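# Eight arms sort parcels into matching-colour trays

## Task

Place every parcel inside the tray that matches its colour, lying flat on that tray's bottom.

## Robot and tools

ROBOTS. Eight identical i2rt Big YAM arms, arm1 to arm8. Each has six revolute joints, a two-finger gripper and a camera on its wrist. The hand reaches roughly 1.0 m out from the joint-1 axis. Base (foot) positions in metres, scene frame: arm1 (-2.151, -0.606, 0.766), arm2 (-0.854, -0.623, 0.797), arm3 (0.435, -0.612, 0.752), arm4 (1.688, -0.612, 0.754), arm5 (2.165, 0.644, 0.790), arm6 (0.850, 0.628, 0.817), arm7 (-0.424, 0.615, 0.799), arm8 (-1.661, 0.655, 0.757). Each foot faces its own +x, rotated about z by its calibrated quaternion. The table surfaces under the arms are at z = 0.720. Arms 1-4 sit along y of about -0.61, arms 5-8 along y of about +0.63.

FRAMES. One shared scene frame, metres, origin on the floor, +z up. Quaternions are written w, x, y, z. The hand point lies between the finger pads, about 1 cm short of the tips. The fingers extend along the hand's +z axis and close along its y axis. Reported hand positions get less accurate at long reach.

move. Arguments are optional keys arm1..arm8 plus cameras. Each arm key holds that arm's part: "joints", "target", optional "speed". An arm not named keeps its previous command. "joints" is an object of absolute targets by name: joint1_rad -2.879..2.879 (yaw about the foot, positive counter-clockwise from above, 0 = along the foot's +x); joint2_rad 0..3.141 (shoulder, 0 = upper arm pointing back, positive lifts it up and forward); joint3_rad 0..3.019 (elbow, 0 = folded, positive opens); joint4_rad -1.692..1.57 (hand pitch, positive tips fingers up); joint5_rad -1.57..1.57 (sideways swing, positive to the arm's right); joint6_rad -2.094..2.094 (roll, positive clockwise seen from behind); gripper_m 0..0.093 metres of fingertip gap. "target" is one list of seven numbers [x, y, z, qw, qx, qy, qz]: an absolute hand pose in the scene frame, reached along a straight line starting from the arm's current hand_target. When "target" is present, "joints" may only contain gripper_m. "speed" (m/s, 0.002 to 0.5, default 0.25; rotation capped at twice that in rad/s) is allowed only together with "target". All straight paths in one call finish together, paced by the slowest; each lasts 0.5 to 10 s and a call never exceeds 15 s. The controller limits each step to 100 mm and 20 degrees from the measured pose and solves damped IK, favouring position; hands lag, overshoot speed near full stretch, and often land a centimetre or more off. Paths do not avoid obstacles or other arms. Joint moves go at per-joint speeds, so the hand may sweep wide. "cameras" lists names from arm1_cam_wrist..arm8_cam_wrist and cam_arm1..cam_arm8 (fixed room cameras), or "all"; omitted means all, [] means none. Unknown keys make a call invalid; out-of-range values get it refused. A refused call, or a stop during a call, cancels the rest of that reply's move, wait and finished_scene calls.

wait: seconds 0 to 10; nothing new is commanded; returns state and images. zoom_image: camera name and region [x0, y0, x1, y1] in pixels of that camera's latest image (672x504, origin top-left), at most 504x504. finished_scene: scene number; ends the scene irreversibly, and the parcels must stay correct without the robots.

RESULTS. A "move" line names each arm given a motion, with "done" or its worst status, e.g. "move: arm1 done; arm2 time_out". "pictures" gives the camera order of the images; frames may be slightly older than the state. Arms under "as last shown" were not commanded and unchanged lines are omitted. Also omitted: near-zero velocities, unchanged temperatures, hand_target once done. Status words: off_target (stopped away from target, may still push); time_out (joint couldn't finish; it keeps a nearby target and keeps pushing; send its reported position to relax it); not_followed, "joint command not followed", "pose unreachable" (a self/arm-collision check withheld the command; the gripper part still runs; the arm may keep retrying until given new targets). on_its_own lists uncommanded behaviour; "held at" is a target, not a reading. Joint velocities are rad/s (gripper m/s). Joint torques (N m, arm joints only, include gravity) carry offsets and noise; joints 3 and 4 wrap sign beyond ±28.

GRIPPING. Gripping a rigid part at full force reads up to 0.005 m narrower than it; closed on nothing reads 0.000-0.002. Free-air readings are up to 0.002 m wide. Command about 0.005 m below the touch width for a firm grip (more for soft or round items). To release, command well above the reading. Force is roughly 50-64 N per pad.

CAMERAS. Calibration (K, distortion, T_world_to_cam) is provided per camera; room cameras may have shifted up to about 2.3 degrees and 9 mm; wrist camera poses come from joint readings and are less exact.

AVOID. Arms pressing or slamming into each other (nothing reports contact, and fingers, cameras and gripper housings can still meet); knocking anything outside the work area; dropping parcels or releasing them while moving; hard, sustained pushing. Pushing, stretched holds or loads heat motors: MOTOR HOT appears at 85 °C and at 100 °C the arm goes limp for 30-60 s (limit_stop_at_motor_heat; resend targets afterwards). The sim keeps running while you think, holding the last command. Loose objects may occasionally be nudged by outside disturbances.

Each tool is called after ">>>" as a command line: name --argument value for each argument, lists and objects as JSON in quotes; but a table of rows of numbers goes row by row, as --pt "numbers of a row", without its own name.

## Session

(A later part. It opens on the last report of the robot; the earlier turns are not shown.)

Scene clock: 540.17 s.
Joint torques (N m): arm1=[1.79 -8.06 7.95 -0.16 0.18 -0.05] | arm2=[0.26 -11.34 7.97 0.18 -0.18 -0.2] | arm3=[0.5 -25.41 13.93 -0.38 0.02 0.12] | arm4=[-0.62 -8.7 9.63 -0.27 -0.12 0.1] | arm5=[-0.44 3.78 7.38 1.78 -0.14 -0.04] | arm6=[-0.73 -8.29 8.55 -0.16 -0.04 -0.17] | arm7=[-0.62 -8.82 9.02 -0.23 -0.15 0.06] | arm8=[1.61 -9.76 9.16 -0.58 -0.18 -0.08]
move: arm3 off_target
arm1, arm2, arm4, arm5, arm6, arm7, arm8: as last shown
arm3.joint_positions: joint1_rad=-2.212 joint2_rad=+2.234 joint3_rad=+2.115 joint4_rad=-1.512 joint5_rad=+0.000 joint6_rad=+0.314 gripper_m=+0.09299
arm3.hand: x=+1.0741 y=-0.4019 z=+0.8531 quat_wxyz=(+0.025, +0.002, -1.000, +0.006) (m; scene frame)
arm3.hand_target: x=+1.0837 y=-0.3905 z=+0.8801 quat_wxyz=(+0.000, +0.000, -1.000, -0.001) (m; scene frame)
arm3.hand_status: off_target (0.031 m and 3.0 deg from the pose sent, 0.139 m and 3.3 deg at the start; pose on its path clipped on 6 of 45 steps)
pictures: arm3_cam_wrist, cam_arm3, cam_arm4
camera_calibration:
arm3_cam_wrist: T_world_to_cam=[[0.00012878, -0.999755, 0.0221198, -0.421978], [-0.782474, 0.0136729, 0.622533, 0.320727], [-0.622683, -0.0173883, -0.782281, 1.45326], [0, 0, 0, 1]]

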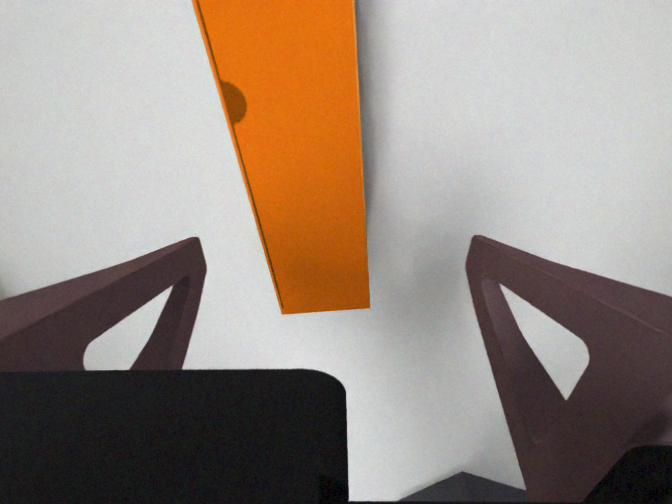

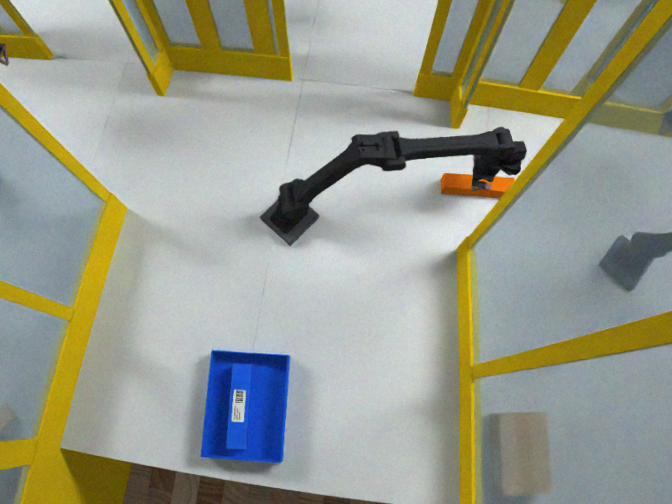

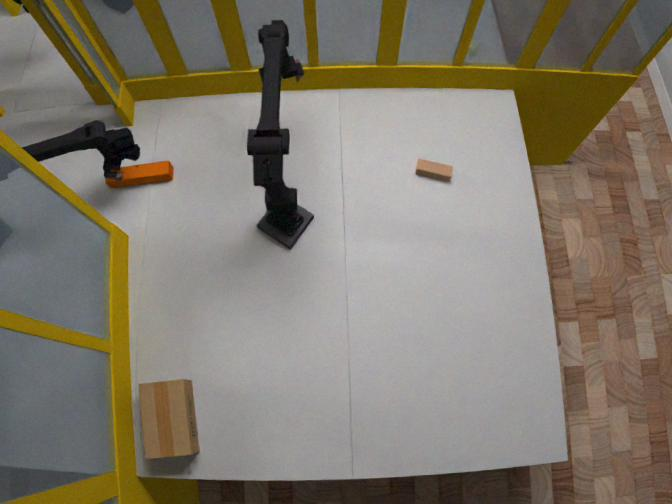

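>>> move --arm3 '{"target":[1.11,-0.375,0.885,0,-0.048,0.999,0]}' --cameras '["arm3_cam_wrist"]'

Scene clock: 561.97 s.
Joint torques (N m): arm1=[1.73 -8.29 7.97 -0.23 0.17 -0.05] | arm2=[0.32 -11.34 7.97 0.18 -0.18 -0.2] | arm3=[0.67 -25 14.27 -0.08 0.05 -0.2] | arm4=[-0.62 -8.7 9.63 -0.27 -0.12 0.1] | arm5=[-0.21 2.78 7.3 1.99 -0.11 -0.04] | arm6=[-0.73 -8.18 8.54 -0.17 -0.03 -0.17] | arm7=[-0.56 -8.7 8.96 -0.27 -0.15 0.07] | arm8=[1.9 -9.76 9.17 -0.49 -0.18 -0.06]
move: arm3 off_target
arm1, arm2, arm4, arm5, arm6, arm7, arm8: as last shown
arm3.joint_positions: joint1_rad=-2.204 joint2_rad=+2.334 joint3_rad=+2.337 joint4_rad=-1.617 joint5_rad=+0.000 joint6_rad=+0.261 gripper_m=+0.09299
arm3.hand: x=+1.1017 y=-0.3870 z=+0.8697 quat_wxyz=(+0.017, +0.033, -0.999, +0.003) (m; scene frame)
arm3.hand_target: x=+1.1089 y=-0.3753 z=+0.8850 quat_wxyz=(-0.001, +0.048, -0.999, +0.000) (m; scene frame)
arm3.hand_status: off_target (0.021 m and 2.7 deg from the pose sent, 0.055 m and 6.1 deg at the start)
pictures: arm3_cam_wrist
camera_calibration:
arm3_cam_wrist: T_world_to_cam=[[0.0614897, -0.997989, 0.0153883, -0.468523], [-0.791257, -0.039343, 0.610216, 0.331663], [-0.608384, -0.0496982, -0.792085, 1.46387], [0, 0, 0, 1]]

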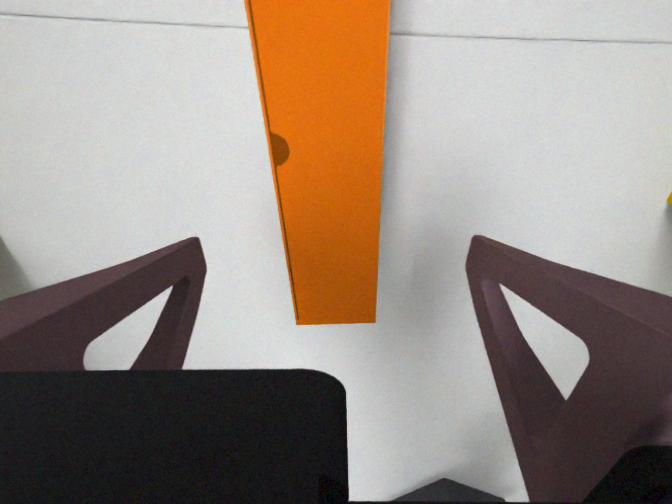

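>>> move --arm3 '{"target":[1.11,-0.377,0.765,0,-0.048,0.999,0],"speed":0.15}' --cameras '["arm3_cam_wrist"]'

>>> move --arm3 '{"joints":{"gripper_m":0.04}}' --cameras '["arm3_cam_wrist"]'

Scene clock: 568.00 s.
Joint torques (N m): arm1=[2.2 -8.18 7.84 -0.09 0.2 -0.08] | arm2=[0.26 -11.34 7.98 0.18 -0.18 -0.2] | arm3=[0.32 -25.29 9.44 0.61 0.05 -0.22] | arm4=[-0.56 -8.7 9.62 -0.27 -0.12 0.11] | arm5=[-0.85 2.96 7.53 1.74 -0.09 -0.06] | arm6=[-0.67 -8.29 8.57 -0.17 -0.03 -0.18] | arm7=[-0.67 -9 9.05 -0.24 -0.15 0.05] | arm8=[1.96 -9.88 9.17 -0.54 -0.19 -0.07]
move: arm3 done
arm1, arm2, arm4, arm5, arm6, arm7, arm8: as last shown
arm3.joint_positions: joint1_rad=-2.204 joint2_rad=+2.382 joint3_rad=+2.152 joint4_rad=-1.363 joint5_rad=+0.000 joint6_rad=+0.257 gripper_m=+0.09299
arm3.hand: x=+1.1075 y=-0.3847 z=+0.7657 quat_wxyz=(+0.008, +0.035, -0.999, +0.000) (m; scene frame)
arm3.hand_target: x=+1.1099 y=-0.3770 z=+0.7651 quat_wxyz=(+0.000, +0.048, -0.999, +0.000) (m; scene frame)
arm3.hand_status: done (0.008 m and 1.8 deg from the pose sent, 0.106 m and 2.7 deg at the start)
pictures: arm3_cam_wrist
camera_calibration:
arm3_cam_wrist: T_world_to_cam=[[0.0645964, -0.997861, 0.0100355, -0.464207], [-0.802641, -0.0459781, 0.594687, 0.421737], [-0.592954, -0.0464696, -0.803894, 1.37834], [0, 0, 0, 1]]

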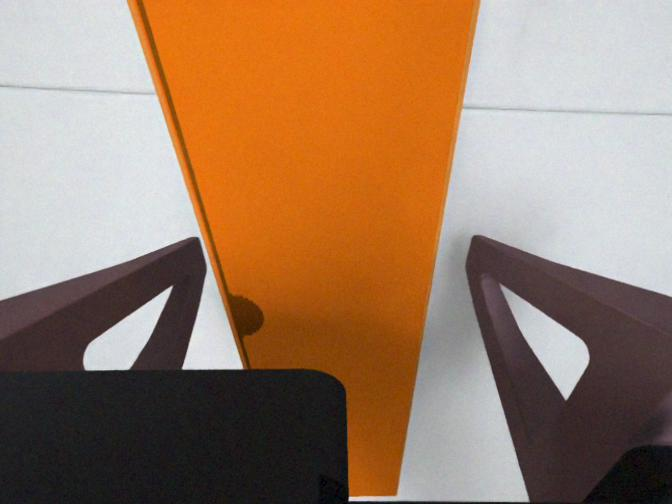

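Scene clock: 568.63 s.
Joint torques (N m): arm1=[1.9 -8 7.97 -0.16 0.2 -0.07] | arm2=[0.26 -11.34 7.98 0.17 -0.18 -0.2] | arm3=[0.21 -25.58 9.47 0.57 0.03 -0.21] | arm4=[-0.62 -8.7 9.63 -0.27 -0.12 0.1] | arm5=[-0.73 2.96 7.41 1.81 -0.09 -0.04] | arm6=[-0.73 -8.29 8.55 -0.17 -0.04 -0.18] | arm7=[-0.67 -9 8.98 -0.25 -0.15 0.07] | arm8=[1.85 -9.58 9.17 -0.5 -0.18 -0.07]
move: arm3 off_target
arm1, arm2, arm4, arm5, arm6, arm7, arm8: as last shown
arm3.joint_positions: joint1_rad=-2.204 joint2_rad=+2.382 joint3_rad=+2.152 joint4_rad=-1.362 joint5_rad=+0.001 joint6_rad=+0.256 gripper_m=+0.05579
arm3.joint_status: gripper_m off_target (ended at +0.05582, target +0.04000)
arm3.hand: x=+1.1076 y=-0.3847 z=+0.7657 quat_wxyz=(+0.008, +0.035, -0.999, +0.001) (m; scene frame)
pictures: arm3_cam_wrist
camera_calibration:
arm3_cam_wrist: T_world_to_cam=[[0.0657377, -0.997784, 0.0102878, -0.465673], [-0.802874, -0.0467686, 0.594311, 0.422067], [-0.592513, -0.0473284, -0.80417, 1.37779], [0, 0, 0, 1]]

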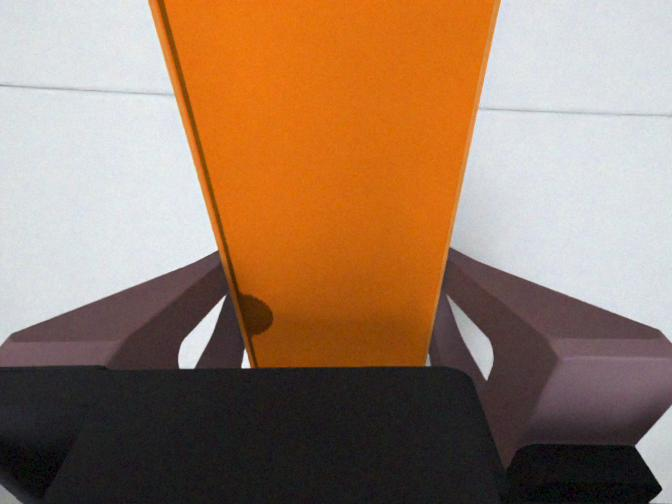

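>>> move --arm3 '{"target":[1.08,-0.39,0.90,0,-0.048,0.999,0]}' --cameras '[]'

>>> move --arm3 '{"target":[0.792,-0.482,1.05,0,-0.048,0.999,0]}' --cameras '[]'

>>> move --arm3 '{"joints":{"joint1_rad":-1.216,"joint6_rad":-0.256}}' --cameras '[]'

>>> move --arm3 '{"target":[0.60,0.0,0.88,0,-0.707,0.707,0]}' --cameras '["cam_arm3","cam_arm6"]'

>>> move --arm3 '{"target":[0.60,0.005,0.767,0,-0.707,0.707,0],"speed":0.1}' --cameras '["cam_arm3","cam_arm6"]'

Scene clock: 581.73 s.
Joint torques (N m): arm1=[1.85 -8.41 7.95 -0.06 0.18 -0.07] | arm2=[0.32 -11.34 7.98 0.17 -0.18 -0.2] | arm3=[0.03 -25.64 13.01 -0.32 0.03 -0.22] | arm4=[-0.62 -8.7 9.63 -0.27 -0.12 0.1] | arm5=[-0.32 3.31 7.5 1.85 -0.07 -0.04] | arm6=[-0.67 -8.29 8.55 -0.14 -0.04 -0.17] | arm7=[-0.62 -8.94 8.99 -0.25 -0.15 0.07] | arm8=[2.2 -9.47 9.17 -0.57 -0.18 -0.06]
move: arm3 off_target
arm1, arm2, arm4, arm5, arm6, arm7, arm8: as last shown
arm3.joint_positions: joint1_rad=-2.204 joint2_rad=+2.219 joint3_rad=+2.148 joint4_rad=-1.552 joint5_rad=+0.001 joint6_rad=+0.254 gripper_m=+0.05579
arm3.hand: x=+1.0721 y=-0.3972 z=+0.8750 quat_wxyz=(+0.022, +0.036, -0.999, +0.005) (m; scene frame)
arm3.hand_target: x=+1.0790 y=-0.3903 z=+0.9000 quat_wxyz=(+0.000, +0.048, -0.999, +0.000) (m; scene frame)
arm3.hand_status: off_target (0.027 m and 2.9 deg from the pose sent, 0.137 m and 1.7 deg at the start)
pictures: none

Scene clock: 583.90 s.
Joint torques (N m): arm1=[2.26 -8 7.86 -0.13 0.17 -0.06] | arm2=[0.32 -11.34 7.97 0.17 -0.18 -0.2] | arm3=[0.73 -12.1 9.44 -0.21 0.01 -0.01] | arm4=[-0.62 -8.7 9.63 -0.25 -0.12 0.1] | arm5=[-1.38 3.37 7.47 1.95 -0.12 -0.06] | arm6=[-0.67 -8.23 8.53 -0.17 -0.03 -0.18] | arm7=[-0.62 -8.76 9.02 -0.24 -0.16 0.06] | arm8=[2.08 -9.47 9.14 -0.5 -0.17 -0.06]
move: arm3 done
arm1, arm2, arm4, arm5, arm6, arm7, arm8: as last shown
arm3.joint_positions: joint1_rad=-2.191 joint2_rad=+1.349 joint3_rad=+1.410 joint4_rad=-1.637 joint5_rad=+0.001 joint6_rad=+0.254 gripper_m=+0.05579
arm3.hand: x=+0.7967 y=-0.4859 z=+1.0466 quat_wxyz=(+0.000, +0.043, -0.999, -0.002) (m; scene frame)
arm3.hand_target: x=+0.7920 y=-0.4821 z=+1.0500 quat_wxyz=(+0.000, +0.048, -0.999, +0.000) (m; scene frame)
arm3.hand_status: done (0.007 m and 0.7 deg from the pose sent, 0.341 m and 2.9 deg at the start)
pictures: none

Scene clock: 585.47 s.
Joint torques (N m): arm1=[2.08 -8.06 7.88 -0.14 0.16 -0.07] | arm2=[0.26 -11.34 7.97 0.18 -0.18 -0.2] | arm3=[0.26 -11.99 9.4 -0.24 -0.04 -0.2] | arm4=[-0.62 -8.7 9.62 -0.27 -0.12 0.1] | arm5=[-0.97 3.25 7.47 1.87 -0.08 -0.04] | arm6=[-0.73 -8.23 8.55 -0.16 -0.04 -0.17] | arm7=[-0.56 -8.76 9.02 -0.29 -0.15 0.05] | arm8=[1.79 -9.64 9.2 -0.55 -0.17 -0.07]
move: arm3 done
arm1, arm2, arm4, arm5, arm6, arm7, arm8: as last shown
arm3.joint_positions: joint1_rad=-1.227 joint2_rad=+1.349 joint3_rad=+1.410 joint4_rad=-1.637 joint5_rad=+0.001 joint6_rad=-0.239 gripper_m=+0.05574
arm3.joint_status: all done
arm3.hand: x=+0.5358 y=-0.2425 z=+1.0466 quat_wxyz=(-0.002, +0.697, -0.717, +0.002) (m; scene frame)
pictures: none

Scene clock: 587.67 s.
Joint torques (N m): arm1=[2.37 -8 7.9 -0.1 0.18 -0.09] | arm2=[0.32 -11.34 7.97 0.17 -0.18 -0.2] | arm3=[-0.38 -22.3 13.93 -0.24 -0.25 -0.23] | arm4=[-0.62 -8.64 9.63 -0.27 -0.12 0.1] | arm5=[-1.38 3.25 7.3 1.8 -0.08 -0.04] | arm6=[-0.73 -8.23 8.57 -0.16 -0.04 -0.17] | arm7=[-0.56 -8.94 9.01 -0.17 -0.16 0.06] | arm8=[1.79 -9.82 9.14 -0.55 -0.16 -0.06]
move: arm3 off_target
arm1.joint_positions: joint1_rad=-1.548 joint2_rad=+1.332 joint3_rad=+1.383 joint4_rad=-1.599 joint5_rad=+0.004 joint6_rad=+0.200 gripper_m=+0.08488
arm1.hand: x=-2.3039 y=-0.9574 z=+1.0572 quat_wxyz=(-0.011, -0.885, -0.466, +0.011) (m; scene frame)
arm2.joint_positions: joint1_rad=-1.364 joint2_rad=+1.338 joint3_rad=+1.301 joint4_rad=-1.518 joint5_rad=+0.004 joint6_rad=-0.439 gripper_m=+0.09293
arm2.hand: x=-0.6840 y=-0.2767 z=+1.0524 quat_wxyz=(-0.008, +0.702, -0.712, -0.001) (m; scene frame)
arm3.joint_positions: joint1_rad=-1.227 joint2_rad=+2.057 joint3_rad=+1.828 joint4_rad=-1.399 joint5_rad=-0.001 joint6_rad=-0.247 gripper_m=+0.05574
arm3.hand: x=+0.5978 y=-0.0176 z=+0.8574 quat_wxyz=(+0.021, +0.700, -0.714, +0.014) (m; scene frame)
arm3.hand_target: x=+0.5995 y=-0.0013 z=+0.8801 quat_wxyz=(+0.000, +0.707, -0.707, +0.000) (m; scene frame)
arm3.hand_status: off_target (0.029 m and 3.1 deg from the pose sent, 0.301 m and 1.6 deg at the start)
arm4.joint_positions: joint1_rad=+0.608 joint2_rad=+1.349 joint3_rad=+1.420 joint4_rad=-1.631 joint5_rad=+0.014 joint6_rad=-0.289 gripper_m=+0.09291
arm4.hand: x=+1.6981 y=-0.2201 z=+1.0459 quat_wxyz=(-0.001, +0.798, -0.602, +0.001) (m; scene frame)
arm5.joint_positions: joint1_rad=-0.422 joint2_rad=+0.625 joint3_rad=+1.427 joint4_rad=-1.371 joint5_rad=+0.120 joint6_rad=-0.097 gripper_m=+0.09396
arm5.hand: x=+2.0004 y=+0.7998 z=+1.3402 quat_wxyz=(-0.234, +0.830, -0.279, -0.422) (m; scene frame)
arm6.joint_positions: joint1_rad=-1.339 joint2_rad=+1.351 joint3_rad=+1.243 joint4_rad=-1.467 joint5_rad=+0.001 joint6_rad=-0.378 gripper_m=+0.09287
arm6.hand: x=+0.7053 y=+0.2724 z=+1.0452 quat_wxyz=(+0.001, -0.710, -0.704, -0.002) (m; scene frame)
arm7.joint_positions: joint1_rad=+2.165 joint2_rad=+1.339 joint3_rad=+1.300 joint4_rad=-1.513 joint5_rad=+0.003 joint6_rad=+0.129 gripper_m=+0.08494
arm7.hand: x=-0.4048 y=+1.0010 z=+1.0543 quat_wxyz=(-0.008, +0.642, -0.766, -0.007) (m; scene frame)
arm8.joint_positions: joint1_rad=+0.329 joint2_rad=+1.340 joint3_rad=+1.408 joint4_rad=-1.623 joint5_rad=+0.002 joint6_rad=-0.273 gripper_m=+0.09292
arm8.hand: x=-1.7674 y=+0.2841 z=+1.0527 quat_wxyz=(-0.003, -0.708, -0.706, +0.008) (m; scene frame)
pictures: cam_arm3, cam_arm6

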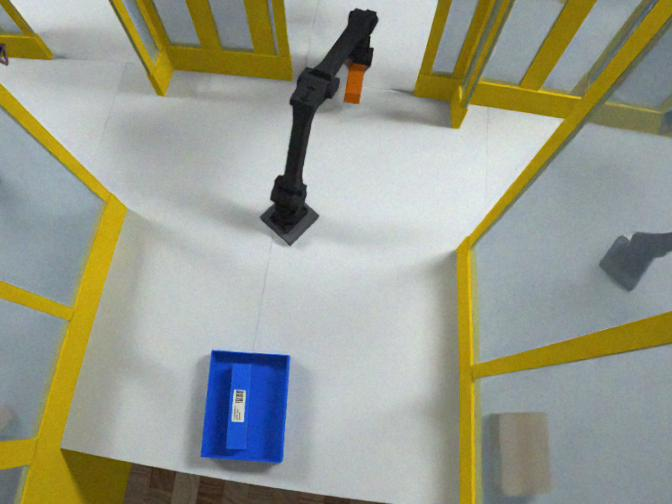

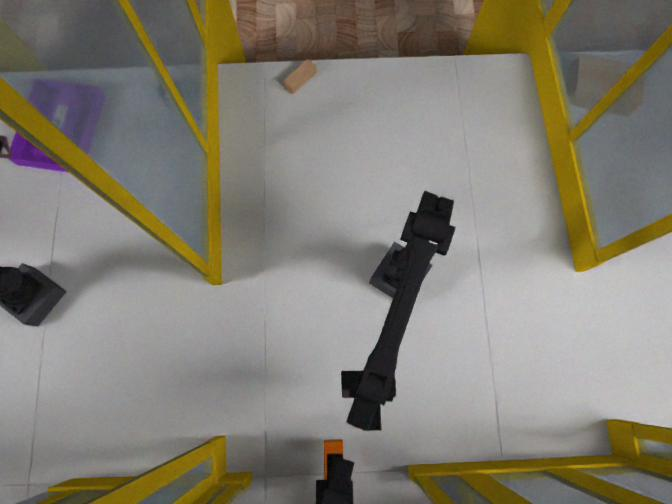

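Scene clock: 589.43 s.
Joint torques (N m): arm1=[2.14 -7.88 7.92 -0.13 0.18 -0.06] | arm2=[0.26 -11.34 7.98 0.18 -0.18 -0.2] | arm3=[-0.26 -21.95 8.81 0.61 -0.25 -0.2] | arm4=[-0.56 -8.7 9.63 -0.25 -0.12 0.1] | arm5=[-0.32 2.9 7.38 1.7 -0.1 -0.05] | arm6=[-0.67 -8.23 8.54 -0.14 -0.04 -0.18] | arm7=[-0.67 -8.94 9.01 -0.28 -0.16 0.08] | arm8=[2.02 -9.52 9.21 -0.54 -0.18 -0.06]
move: arm3 done
arm1, arm2, arm4, arm5, arm6, arm7, arm8: as last shown
arm3.joint_positions: joint1_rad=-1.227 joint2_rad=+2.156 joint3_rad=+1.752 joint4_rad=-1.186 joint5_rad=-0.001 joint6_rad=-0.247 gripper_m=+0.05574
arm3.hand: x=+0.6028 y=-0.0004 z=+0.7689 quat_wxyz=(+0.005, +0.700, -0.714, +0.004) (m; scene frame)
arm3.hand_target: x=+0.5999 y=+0.0050 z=+0.7671 quat_wxyz=(+0.000, +0.707, -0.707, +0.000) (m; scene frame)
arm3.hand_status: done (0.006 m and 1.3 deg from the pose sent, 0.093 m and 3.1 deg at the start)
pictures: cam_arm3, cam_arm6

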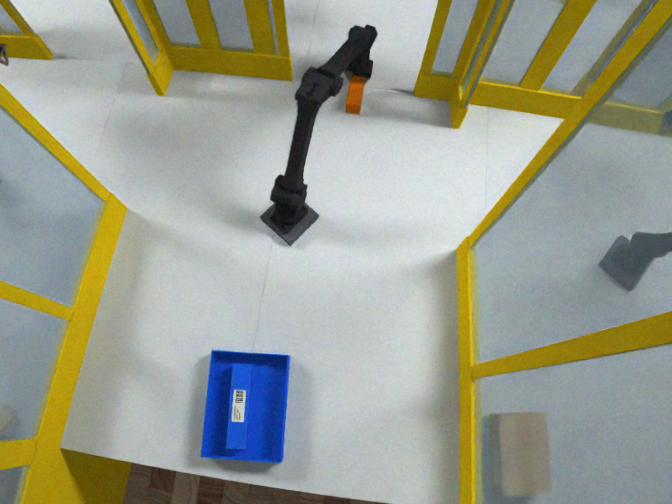

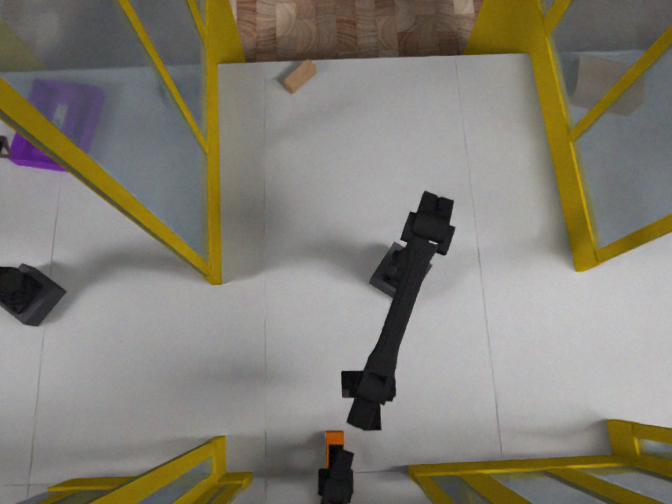

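>>> move --arm3 '{"target":[0.60,0.005,0.757,0,-0.707,0.707,0],"speed":0.05}' --cameras '[]'

>>> move --arm3 '{"joints":{"gripper_m":0.093}}' --cameras '[]'

>>> move --arm3 '{"target":[0.602,0.003,0.90,0,-0.707,0.707,0]}' --cameras '["arm3_cam_wrist"]'

>>> move --arm3 '{"target":[0.53,-0.244,1.05,0,-0.707,0.707,0]}' --cameras '[]'

>>> move --arm3 '{"joints":{"joint1_rad":0.2}}' --arm6 '{"target":[0.60,-0.003,0.885,0,0.707,0.707,0]}' --cameras '["arm6_cam_wrist"]'

Scene clock: 598.63 s.
Joint torques (N m): arm1=[1.79 -8.23 7.9 -0.18 0.19 -0.06] | arm2=[0.26 -11.34 7.98 0.17 -0.18 -0.2] | arm3=[-0.26 -21.83 8.47 0.7 -0.25 -0.19] | arm4=[-0.56 -8.7 9.65 -0.27 -0.12 0.1] | arm5=[-0.5 3.14 7.47 1.8 -0.08 -0.05] | arm6=[-0.67 -8.29 8.55 -0.17 -0.04 -0.18] | arm7=[-0.56 -9 8.99 -0.25 -0.14 0.07] | arm8=[1.85 -9.64 9.13 -0.53 -0.18 -0.09]
move: arm3 done
arm1, arm2, arm4, arm5, arm6, arm7, arm8: as last shown
arm3.joint_positions: joint1_rad=-1.227 joint2_rad=+2.158 joint3_rad=+1.747 joint4_rad=-1.169 joint5_rad=-0.001 joint6_rad=-0.247 gripper_m=+0.05574
arm3.hand: x=+0.6033 y=+0.0014 z=+0.7658 quat_wxyz=(+0.000, +0.700, -0.714, +0.002) (m; scene frame)
arm3.hand_target: x=+0.5999 y=+0.0048 z=+0.7571 quat_wxyz=(+0.000, +0.707, -0.707, +0.000) (m; scene frame)
arm3.hand_status: done (0.010 m and 1.2 deg from the pose sent, 0.013 m and 1.4 deg at the start)
pictures: none

Scene clock: 599.30 s.
Joint torques (N m): arm1=[1.96 -7.88 7.91 -0.12 0.17 -0.07] | arm2=[0.26 -11.34 7.98 0.18 -0.18 -0.2] | arm3=[-0.09 -21.83 8.49 0.64 -0.24 -0.2] | arm4=[-0.56 -8.7 9.63 -0.27 -0.12 0.1] | arm5=[-1.08 3.49 7.32 1.88 -0.1 -0.04] | arm6=[-0.73 -8.23 8.55 -0.16 -0.04 -0.17] | arm7=[-0.38 -8.82 8.95 -0.23 -0.15 0.07] | arm8=[1.73 -9.58 9.21 -0.55 -0.17 -0.07]
move: arm3 done
arm1, arm2, arm4, arm5, arm6, arm7, arm8: as last shown
arm3.joint_positions: joint1_rad=-1.227 joint2_rad=+2.158 joint3_rad=+1.747 joint4_rad=-1.166 joint5_rad=-0.001 joint6_rad=-0.247 gripper_m=+0.09288
arm3.joint_status: all done
arm3.hand: x=+0.6034 y=+0.0021 z=+0.7658 quat_wxyz=(-0.001, +0.700, -0.714, +0.001) (m; scene frame)
pictures: none

Scene clock: 600.80 s.
Joint torques (N m): arm1=[2.37 -8.06 7.82 -0.13 0.19 -0.07] | arm2=[0.32 -11.34 7.98 0.17 -0.18 -0.2] | arm3=[-0.62 -22.83 13.68 -0.34 -0.23 -0.21] | arm4=[-0.56 -8.64 9.63 -0.27 -0.12 0.1] | arm5=[-0.79 2.67 7.43 1.76 -0.09 -0.09] | arm6=[-0.67 -8.29 8.55 -0.17 -0.04 -0.17] | arm7=[-0.73 -8.94 9.02 -0.28 -0.16 0.06] | arm8=[1.85 -9.64 9.18 -0.46 -0.16 -0.07]
move: arm3 off_target
arm1, arm2, arm4, arm5, arm6, arm7, arm8: as last shown
arm3.joint_positions: joint1_rad=-1.227 joint2_rad=+2.061 joint3_rad=+1.890 joint4_rad=-1.451 joint5_rad=-0.001 joint6_rad=-0.249 gripper_m=+0.09297
arm3.hand: x=+0.5994 y=-0.0110 z=+0.8781 quat_wxyz=(+0.019, +0.701, -0.713, +0.013) (m; scene frame)
arm3.hand_target: x=+0.6016 y=+0.0019 z=+0.9002 quat_wxyz=(-0.001, +0.707, -0.707, +0.000) (m; scene frame)
arm3.hand_status: off_target (0.026 m and 2.8 deg from the pose sent, 0.134 m and 1.2 deg at the start; pose on its path clipped on 6 of 45 steps)
pictures: arm3_cam_wrist
camera_calibration:
arm3_cam_wrist: T_world_to_cam=[[0.99975, -0.0222853, 0.00153159, -0.601984], [-0.0184773, -0.786488, 0.617329, -0.533799], [-0.0125528, -0.617203, -0.786704, 0.815506], [0, 0, 0, 1]]

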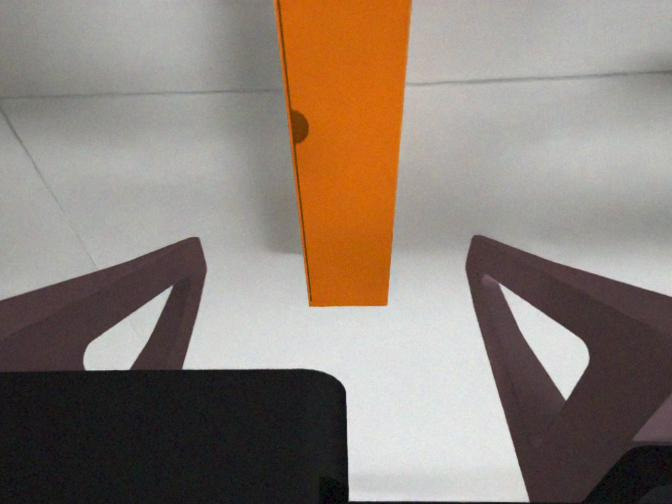

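Scene clock: 602.77 s.
Joint torques (N m): arm1=[1.79 -8.06 7.82 -0.2 0.17 -0.11] | arm2=[0.32 -11.34 7.97 0.18 -0.18 -0.2] | arm3=[0.21 -11.87 9.28 -0.23 -0.25 -0.12] | arm4=[-0.56 -8.7 9.63 -0.25 -0.12 0.1] | arm5=[-0.73 3.14 7.45 1.77 -0.06 -0.01] | arm6=[-0.73 -8.23 8.55 -0.17 -0.04 -0.18] | arm7=[-0.62 -8.82 8.99 -0.21 -0.16 0.07] | arm8=[1.73 -9.58 9.21 -0.47 -0.19 -0.08]
move: arm3 done
arm1, arm2, arm4, arm5, arm6, arm7, arm8: as last shown
arm3.joint_positions: joint1_rad=-1.227 joint2_rad=+1.348 joint3_rad=+1.412 joint4_rad=-1.637 joint5_rad=-0.001 joint6_rad=-0.249 gripper_m=+0.09297
arm3.hand: x=+0.5355 y=-0.2421 z=+1.0477 quat_wxyz=(-0.003, +0.701, -0.713, +0.000) (m; scene frame)
arm3.hand_target: x=+0.5300 y=-0.2440 z=+1.0500 quat_wxyz=(+0.000, +0.707, -0.707, +0.000) (m; scene frame)
arm3.hand_status: done (0.006 m and 1.1 deg from the pose sent, 0.298 m and 2.8 deg at the start)
pictures: none

Scene clock: 605.13 s.
Joint torques (N m): arm1=[2.02 -7.88 7.87 -0.13 0.17 -0.06] | arm2=[0.32 -11.34 7.97 0.18 -0.18 -0.2] | arm3=[-0.21 -12.28 9.26 -0.24 -0.14 -0.11] | arm4=[-0.56 -8.7 9.62 -0.25 -0.12 0.1] | arm5=[-0.85 3.55 7.45 1.92 -0.07 -0.05] | arm6=[0.09 -16.85 12.6 -0.2 -0.05 -0.08] | arm7=[-0.56 -8.7 8.95 -0.25 -0.17 0.07] | arm8=[1.85 -9.64 9.2 -0.53 -0.18 -0.06]
move: arm3 done; arm6 off_target
arm1, arm2, arm4, arm5, arm7, arm8: as last shown
arm3.joint_positions: joint1_rad=+0.194 joint2_rad=+1.348 joint3_rad=+1.412 joint4_rad=-1.637 joint5_rad=-0.004 joint6_rad=-0.249 gripper_m=+0.09298
arm3.joint_status: all done
arm3.hand: x=+0.0814 y=-0.4579 z=+1.0439 quat_wxyz=(-0.001, +0.997, -0.083, +0.003) (m; scene frame)
arm6.joint_positions: joint1_rad=-1.339 joint2_rad=+2.206 joint3_rad=+1.956 joint4_rad=-1.354 joint5_rad=+0.001 joint6_rad=-0.378 gripper_m=+0.09287
arm6.hand: x=+0.6005 y=+0.0143 z=+0.8719 quat_wxyz=(+0.007, -0.710, -0.704, -0.015) (m; scene frame)
arm6.hand_target: x=+0.6003 y=-0.0022 z=+0.8853 quat_wxyz=(+0.000, -0.707, -0.707, +0.001) (m; scene frame)
arm6.hand_status: off_target (0.022 m and 2.0 deg from the pose sent, 0.336 m and 0.5 deg at the start)
pictures: arm6_cam_wrist
camera_calibration:
arm6_cam_wrist: T_world_to_cam=[[-0.999988, 0.000415474, -0.0049661, 0.603397], [-0.00265118, 0.799445, 0.600733, -0.527716], [0.00421971, 0.600739, -0.799434, 0.810213], [0, 0, 0, 1]]

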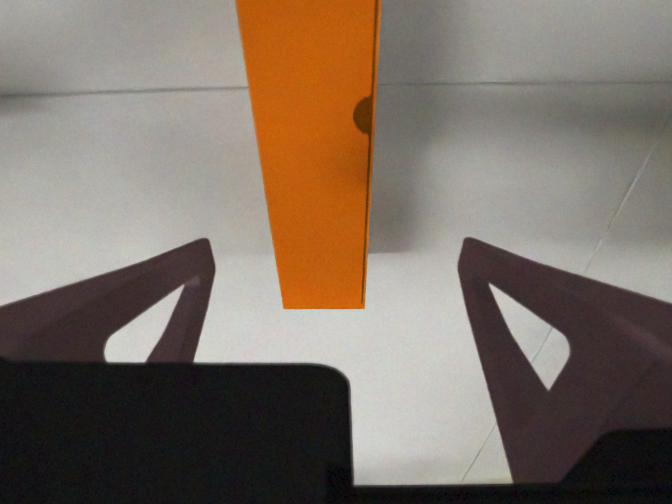

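>>> move --arm6 '{"target":[0.609,-0.026,0.86,0,0.707,0.707,0],"speed":0.1}' --cameras '["arm6_cam_wrist"]'

>>> move --arm6 '{"target":[0.609,-0.02,0.769,0,0.707,0.707,0],"speed":0.15}' --cameras '["arm6_cam_wrist"]'

Scene clock: 614.27 s.
Joint torques (N m): arm1=[2.14 -8.12 7.92 -0.09 0.17 -0.08] | arm2=[0.26 -11.34 7.98 0.18 -0.18 -0.2] | arm3=[-0.32 -12.22 9.22 -0.25 -0.13 -0.11] | arm4=[-0.62 -8.64 9.63 -0.25 -0.12 0.11] | arm5=[-0.91 2.96 7.45 1.85 -0.04 -0.07] | arm6=[-0.09 -17.67 12.57 0.05 -0.04 0] | arm7=[-0.73 -8.94 8.98 -0.23 -0.16 0.07] | arm8=[2.02 -9.76 9.2 -0.44 -0.17 -0.05]
move: arm6 off_target
arm1, arm2, arm3, arm4, arm5, arm7, arm8: as last shown
arm6.joint_positions: joint1_rad=-1.313 joint2_rad=+2.283 joint3_rad=+2.022 joint4_rad=-1.355 joint5_rad=+0.001 joint6_rad=-0.362 gripper_m=+0.09287
arm6.hand: x=+0.6109 y=-0.0069 z=+0.8456 quat_wxyz=(+0.010, -0.706, -0.708, -0.020) (m; scene frame)
arm6.hand_target: x=+0.6094 y=-0.0250 z=+0.8604 quat_wxyz=(+0.000, -0.707, -0.707, +0.000) (m; scene frame)
arm6.hand_status: off_target (0.024 m and 2.6 deg from the pose sent, 0.043 m and 2.0 deg at the start)
pictures: arm6_cam_wrist
camera_calibration:
arm6_cam_wrist: T_world_to_cam=[[-0.99992, -0.00944112, -0.00845028, 0.61653], [-0.0126348, 0.793003, 0.609086, -0.496032], [0.000950645, 0.609144, -0.793059, 0.798543], [0, 0, 0, 1]]

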